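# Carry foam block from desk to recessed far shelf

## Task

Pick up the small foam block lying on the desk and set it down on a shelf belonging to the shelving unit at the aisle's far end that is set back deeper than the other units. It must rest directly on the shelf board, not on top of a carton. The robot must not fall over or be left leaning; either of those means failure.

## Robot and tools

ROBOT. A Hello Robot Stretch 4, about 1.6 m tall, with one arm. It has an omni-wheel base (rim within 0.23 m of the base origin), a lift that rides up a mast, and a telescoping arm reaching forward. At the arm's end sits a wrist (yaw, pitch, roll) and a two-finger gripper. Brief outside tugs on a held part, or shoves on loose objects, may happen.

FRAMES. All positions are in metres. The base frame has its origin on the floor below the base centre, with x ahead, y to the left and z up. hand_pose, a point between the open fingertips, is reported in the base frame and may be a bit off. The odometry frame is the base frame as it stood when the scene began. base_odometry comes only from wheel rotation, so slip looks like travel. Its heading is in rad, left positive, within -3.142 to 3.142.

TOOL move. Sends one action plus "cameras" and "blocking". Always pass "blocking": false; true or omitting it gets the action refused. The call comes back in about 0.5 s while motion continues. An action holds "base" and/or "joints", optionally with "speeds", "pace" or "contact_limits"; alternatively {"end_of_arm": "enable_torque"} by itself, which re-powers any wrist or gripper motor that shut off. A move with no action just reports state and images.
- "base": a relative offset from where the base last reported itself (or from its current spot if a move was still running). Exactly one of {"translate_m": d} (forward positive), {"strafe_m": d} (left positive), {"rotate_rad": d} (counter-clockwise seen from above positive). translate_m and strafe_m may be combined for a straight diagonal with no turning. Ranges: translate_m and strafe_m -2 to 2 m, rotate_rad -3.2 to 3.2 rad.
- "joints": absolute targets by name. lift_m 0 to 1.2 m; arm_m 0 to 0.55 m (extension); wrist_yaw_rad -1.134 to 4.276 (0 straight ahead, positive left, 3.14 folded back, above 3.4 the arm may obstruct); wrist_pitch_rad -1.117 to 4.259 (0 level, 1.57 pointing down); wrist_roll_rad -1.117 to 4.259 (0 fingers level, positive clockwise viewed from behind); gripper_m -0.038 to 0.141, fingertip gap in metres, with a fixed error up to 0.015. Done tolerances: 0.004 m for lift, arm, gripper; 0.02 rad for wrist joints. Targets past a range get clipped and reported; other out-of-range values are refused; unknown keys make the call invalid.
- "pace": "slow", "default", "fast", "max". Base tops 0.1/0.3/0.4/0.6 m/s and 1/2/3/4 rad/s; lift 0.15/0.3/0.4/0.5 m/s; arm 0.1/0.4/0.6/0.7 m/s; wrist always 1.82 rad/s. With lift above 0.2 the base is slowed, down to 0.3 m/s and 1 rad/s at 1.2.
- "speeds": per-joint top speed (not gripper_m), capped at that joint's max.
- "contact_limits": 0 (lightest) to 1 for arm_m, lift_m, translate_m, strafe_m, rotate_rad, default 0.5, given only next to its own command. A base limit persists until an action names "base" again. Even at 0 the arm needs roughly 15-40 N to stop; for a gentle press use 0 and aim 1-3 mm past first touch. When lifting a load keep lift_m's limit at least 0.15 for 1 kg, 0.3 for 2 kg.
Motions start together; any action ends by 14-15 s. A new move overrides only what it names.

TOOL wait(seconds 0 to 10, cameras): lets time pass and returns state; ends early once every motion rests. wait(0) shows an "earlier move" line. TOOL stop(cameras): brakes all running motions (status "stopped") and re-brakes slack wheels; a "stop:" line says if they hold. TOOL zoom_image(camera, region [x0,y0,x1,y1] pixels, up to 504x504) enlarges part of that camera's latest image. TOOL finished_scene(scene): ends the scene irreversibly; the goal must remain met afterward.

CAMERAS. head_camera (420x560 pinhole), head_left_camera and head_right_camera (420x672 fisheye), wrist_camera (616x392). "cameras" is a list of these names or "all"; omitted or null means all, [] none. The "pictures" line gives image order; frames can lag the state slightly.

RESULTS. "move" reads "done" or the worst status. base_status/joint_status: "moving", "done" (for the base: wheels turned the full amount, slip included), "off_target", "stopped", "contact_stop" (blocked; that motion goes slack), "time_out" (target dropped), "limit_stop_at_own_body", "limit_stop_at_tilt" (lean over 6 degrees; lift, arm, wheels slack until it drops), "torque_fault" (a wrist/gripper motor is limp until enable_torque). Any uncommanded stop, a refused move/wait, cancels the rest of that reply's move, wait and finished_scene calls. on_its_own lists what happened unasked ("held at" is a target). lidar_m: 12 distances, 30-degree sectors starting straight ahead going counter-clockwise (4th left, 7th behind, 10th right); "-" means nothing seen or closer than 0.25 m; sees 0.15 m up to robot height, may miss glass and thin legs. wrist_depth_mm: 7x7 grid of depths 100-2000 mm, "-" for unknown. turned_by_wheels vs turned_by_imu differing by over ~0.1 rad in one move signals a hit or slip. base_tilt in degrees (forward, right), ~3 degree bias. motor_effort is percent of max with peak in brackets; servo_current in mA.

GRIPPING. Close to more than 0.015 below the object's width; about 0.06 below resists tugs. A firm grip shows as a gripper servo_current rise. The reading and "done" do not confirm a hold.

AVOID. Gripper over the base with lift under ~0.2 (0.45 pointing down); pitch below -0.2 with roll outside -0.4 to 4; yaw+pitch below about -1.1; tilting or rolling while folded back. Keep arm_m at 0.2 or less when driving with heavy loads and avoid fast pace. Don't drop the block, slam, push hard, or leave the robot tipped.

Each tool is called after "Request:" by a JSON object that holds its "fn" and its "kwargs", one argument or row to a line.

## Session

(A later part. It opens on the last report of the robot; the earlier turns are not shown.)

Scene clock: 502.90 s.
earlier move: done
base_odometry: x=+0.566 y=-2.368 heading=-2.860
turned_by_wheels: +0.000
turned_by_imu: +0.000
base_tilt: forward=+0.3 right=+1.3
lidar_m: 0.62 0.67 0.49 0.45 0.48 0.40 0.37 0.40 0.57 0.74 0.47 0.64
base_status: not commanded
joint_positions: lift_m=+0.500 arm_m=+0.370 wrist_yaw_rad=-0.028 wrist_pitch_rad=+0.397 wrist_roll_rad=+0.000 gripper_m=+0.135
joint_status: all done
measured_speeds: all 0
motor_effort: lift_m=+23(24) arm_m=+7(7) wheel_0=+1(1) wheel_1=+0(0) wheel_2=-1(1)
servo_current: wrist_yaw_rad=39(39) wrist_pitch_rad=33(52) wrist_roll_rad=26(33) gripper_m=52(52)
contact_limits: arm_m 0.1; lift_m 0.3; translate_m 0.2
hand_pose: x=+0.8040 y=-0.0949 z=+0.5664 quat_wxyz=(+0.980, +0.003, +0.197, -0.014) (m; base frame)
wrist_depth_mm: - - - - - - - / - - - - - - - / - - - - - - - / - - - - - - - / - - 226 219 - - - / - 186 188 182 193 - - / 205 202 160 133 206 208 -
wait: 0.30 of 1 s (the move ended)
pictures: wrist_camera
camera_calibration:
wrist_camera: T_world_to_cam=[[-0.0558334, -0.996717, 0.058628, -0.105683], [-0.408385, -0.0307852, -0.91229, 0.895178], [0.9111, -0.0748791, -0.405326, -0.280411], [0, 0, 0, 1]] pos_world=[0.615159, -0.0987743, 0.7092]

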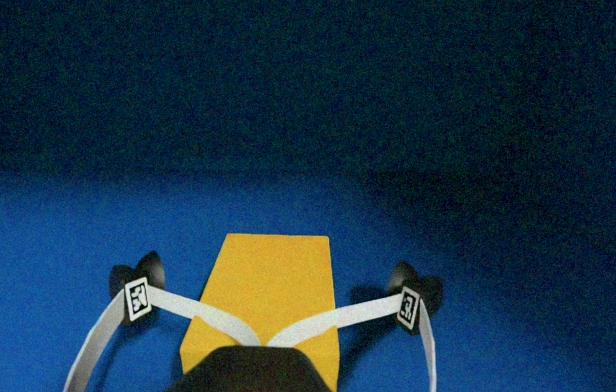

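Request:
{"fn": "move", "kwargs": {
  "joints": {"arm_m": 0.1, "lift_m": 0.505},
  "pace": "slow",
  "blocking": false,
  "cameras": []
}}

Request:
{"fn": "wait", "kwargs": {
  "seconds": 3.5,
  "cameras": ["wrist_camera", "head_camera"]
}}

Scene clock: 507.93 s.
move: moving
base_odometry: x=+0.566 y=-2.368 heading=-2.860
turned_by_wheels: +0.000
turned_by_imu: -0.001
base_tilt: forward=+0.4 right=+1.4
lidar_m: 0.61 0.65 0.48 0.45 0.49 0.39 0.37 0.41 0.60 0.73 0.47 0.64
base_status: not commanded
joint_positions: lift_m=+0.505 arm_m=+0.357 wrist_yaw_rad=-0.028 wrist_pitch_rad=+0.398 wrist_roll_rad=+0.000 gripper_m=+0.135
joint_status: lift_m moving; arm_m moving
measured_speeds: translate_m=+0.000 strafe_m=+0.000 rotate_rad=+0.000 lift_m=+0.000 arm_m=-0.050 wrist_yaw_rad=+0.000 wrist_pitch_rad=+0.000 wrist_roll_rad=+0.000
motor_effort: lift_m=+23(24) arm_m=-5(10) wheel_0=+1(1) wheel_1=+0(0) wheel_2=-1(1)
servo_current: wrist_yaw_rad=33(39) wrist_pitch_rad=46(52) wrist_roll_rad=26(33) gripper_m=39(52)
contact_limits: translate_m 0.2
hand_pose: x=+0.7913 y=-0.0949 z=+0.5711 quat_wxyz=(+0.980, +0.003, +0.198, -0.014) (m; base frame)
wrist_depth_mm: - - - - - - - / - - - - - - - / - - - - - - - / - - - - - - - / - - 211 212 - - - / - 186 182 180 195 - - / 209 205 164 134 211 211 -
pictures: none
No camera images: "cameras" was empty.

Scene clock: 511.40 s.
earlier move: done
base_odometry: x=+0.566 y=-2.368 heading=-2.860
turned_by_wheels: +0.000
turned_by_imu: -0.001
base_tilt: forward=+0.2 right=+1.2
lidar_m: 0.61 0.65 0.46 0.46 0.48 0.40 0.38 0.40 0.58 0.74 0.47 0.63
base_status: not commanded
joint_positions: lift_m=+0.505 arm_m=+0.100 wrist_yaw_rad=-0.028 wrist_pitch_rad=+0.400 wrist_roll_rad=+0.000 gripper_m=+0.135
joint_status: all done
measured_speeds: all 0
motor_effort: lift_m=+23(25) arm_m=-7(10) wheel_0=+1(1) wheel_1=+0(0) wheel_2=-1(1)
servo_current: wrist_yaw_rad=39(46) wrist_pitch_rad=52(52) wrist_roll_rad=33(33) gripper_m=46(52)
contact_limits: translate_m 0.2
hand_pose: x=+0.5342 y=-0.0949 z=+0.5707 quat_wxyz=(+0.980, +0.003, +0.198, -0.014) (m; base frame)
wrist_depth_mm: - - - - - - - / 699 - - - - - - / - - - - - - - / - - - - - - - / 585 585 627 - - - - / 512 197 544 525 193 - - / 442 452 459 - - - 442
wait: 3.47 of 3.5 s (the move ended)
pictures: head_camera, wrist_camera
camera_calibration:
wrist_camera: T_world_to_cam=[[-0.0556775, -0.996722, 0.058701, -0.121112], [-0.410811, -0.0307163, -0.911203, 0.789537], [0.910019, -0.0748485, -0.407755, -0.0309097], [0, 0, 0, 1]] pos_world=[0.345736, -0.0987767, 0.713934]

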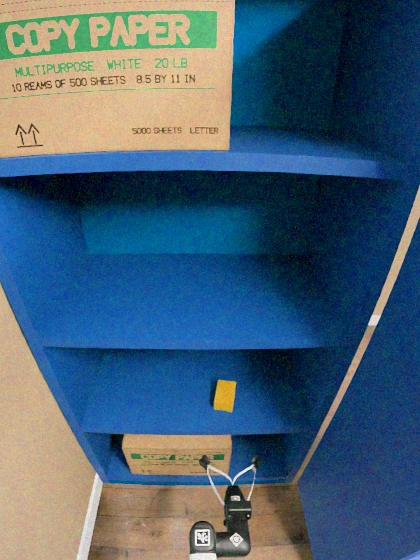

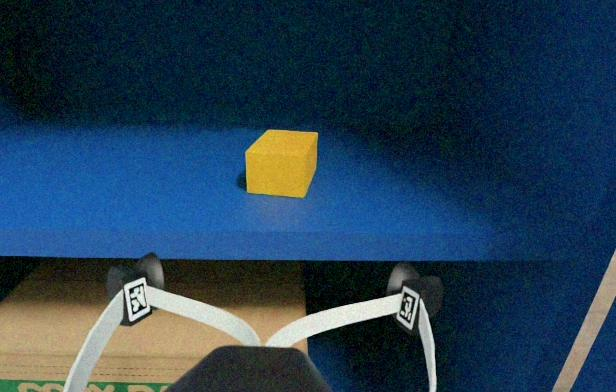

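The block is resting on the shelf, well inside its edge, and the gripper is clear of it.

Request:
{"fn": "finished_scene", "kwargs": {
  "scene": 2
}}

The scene is finished: the task was done.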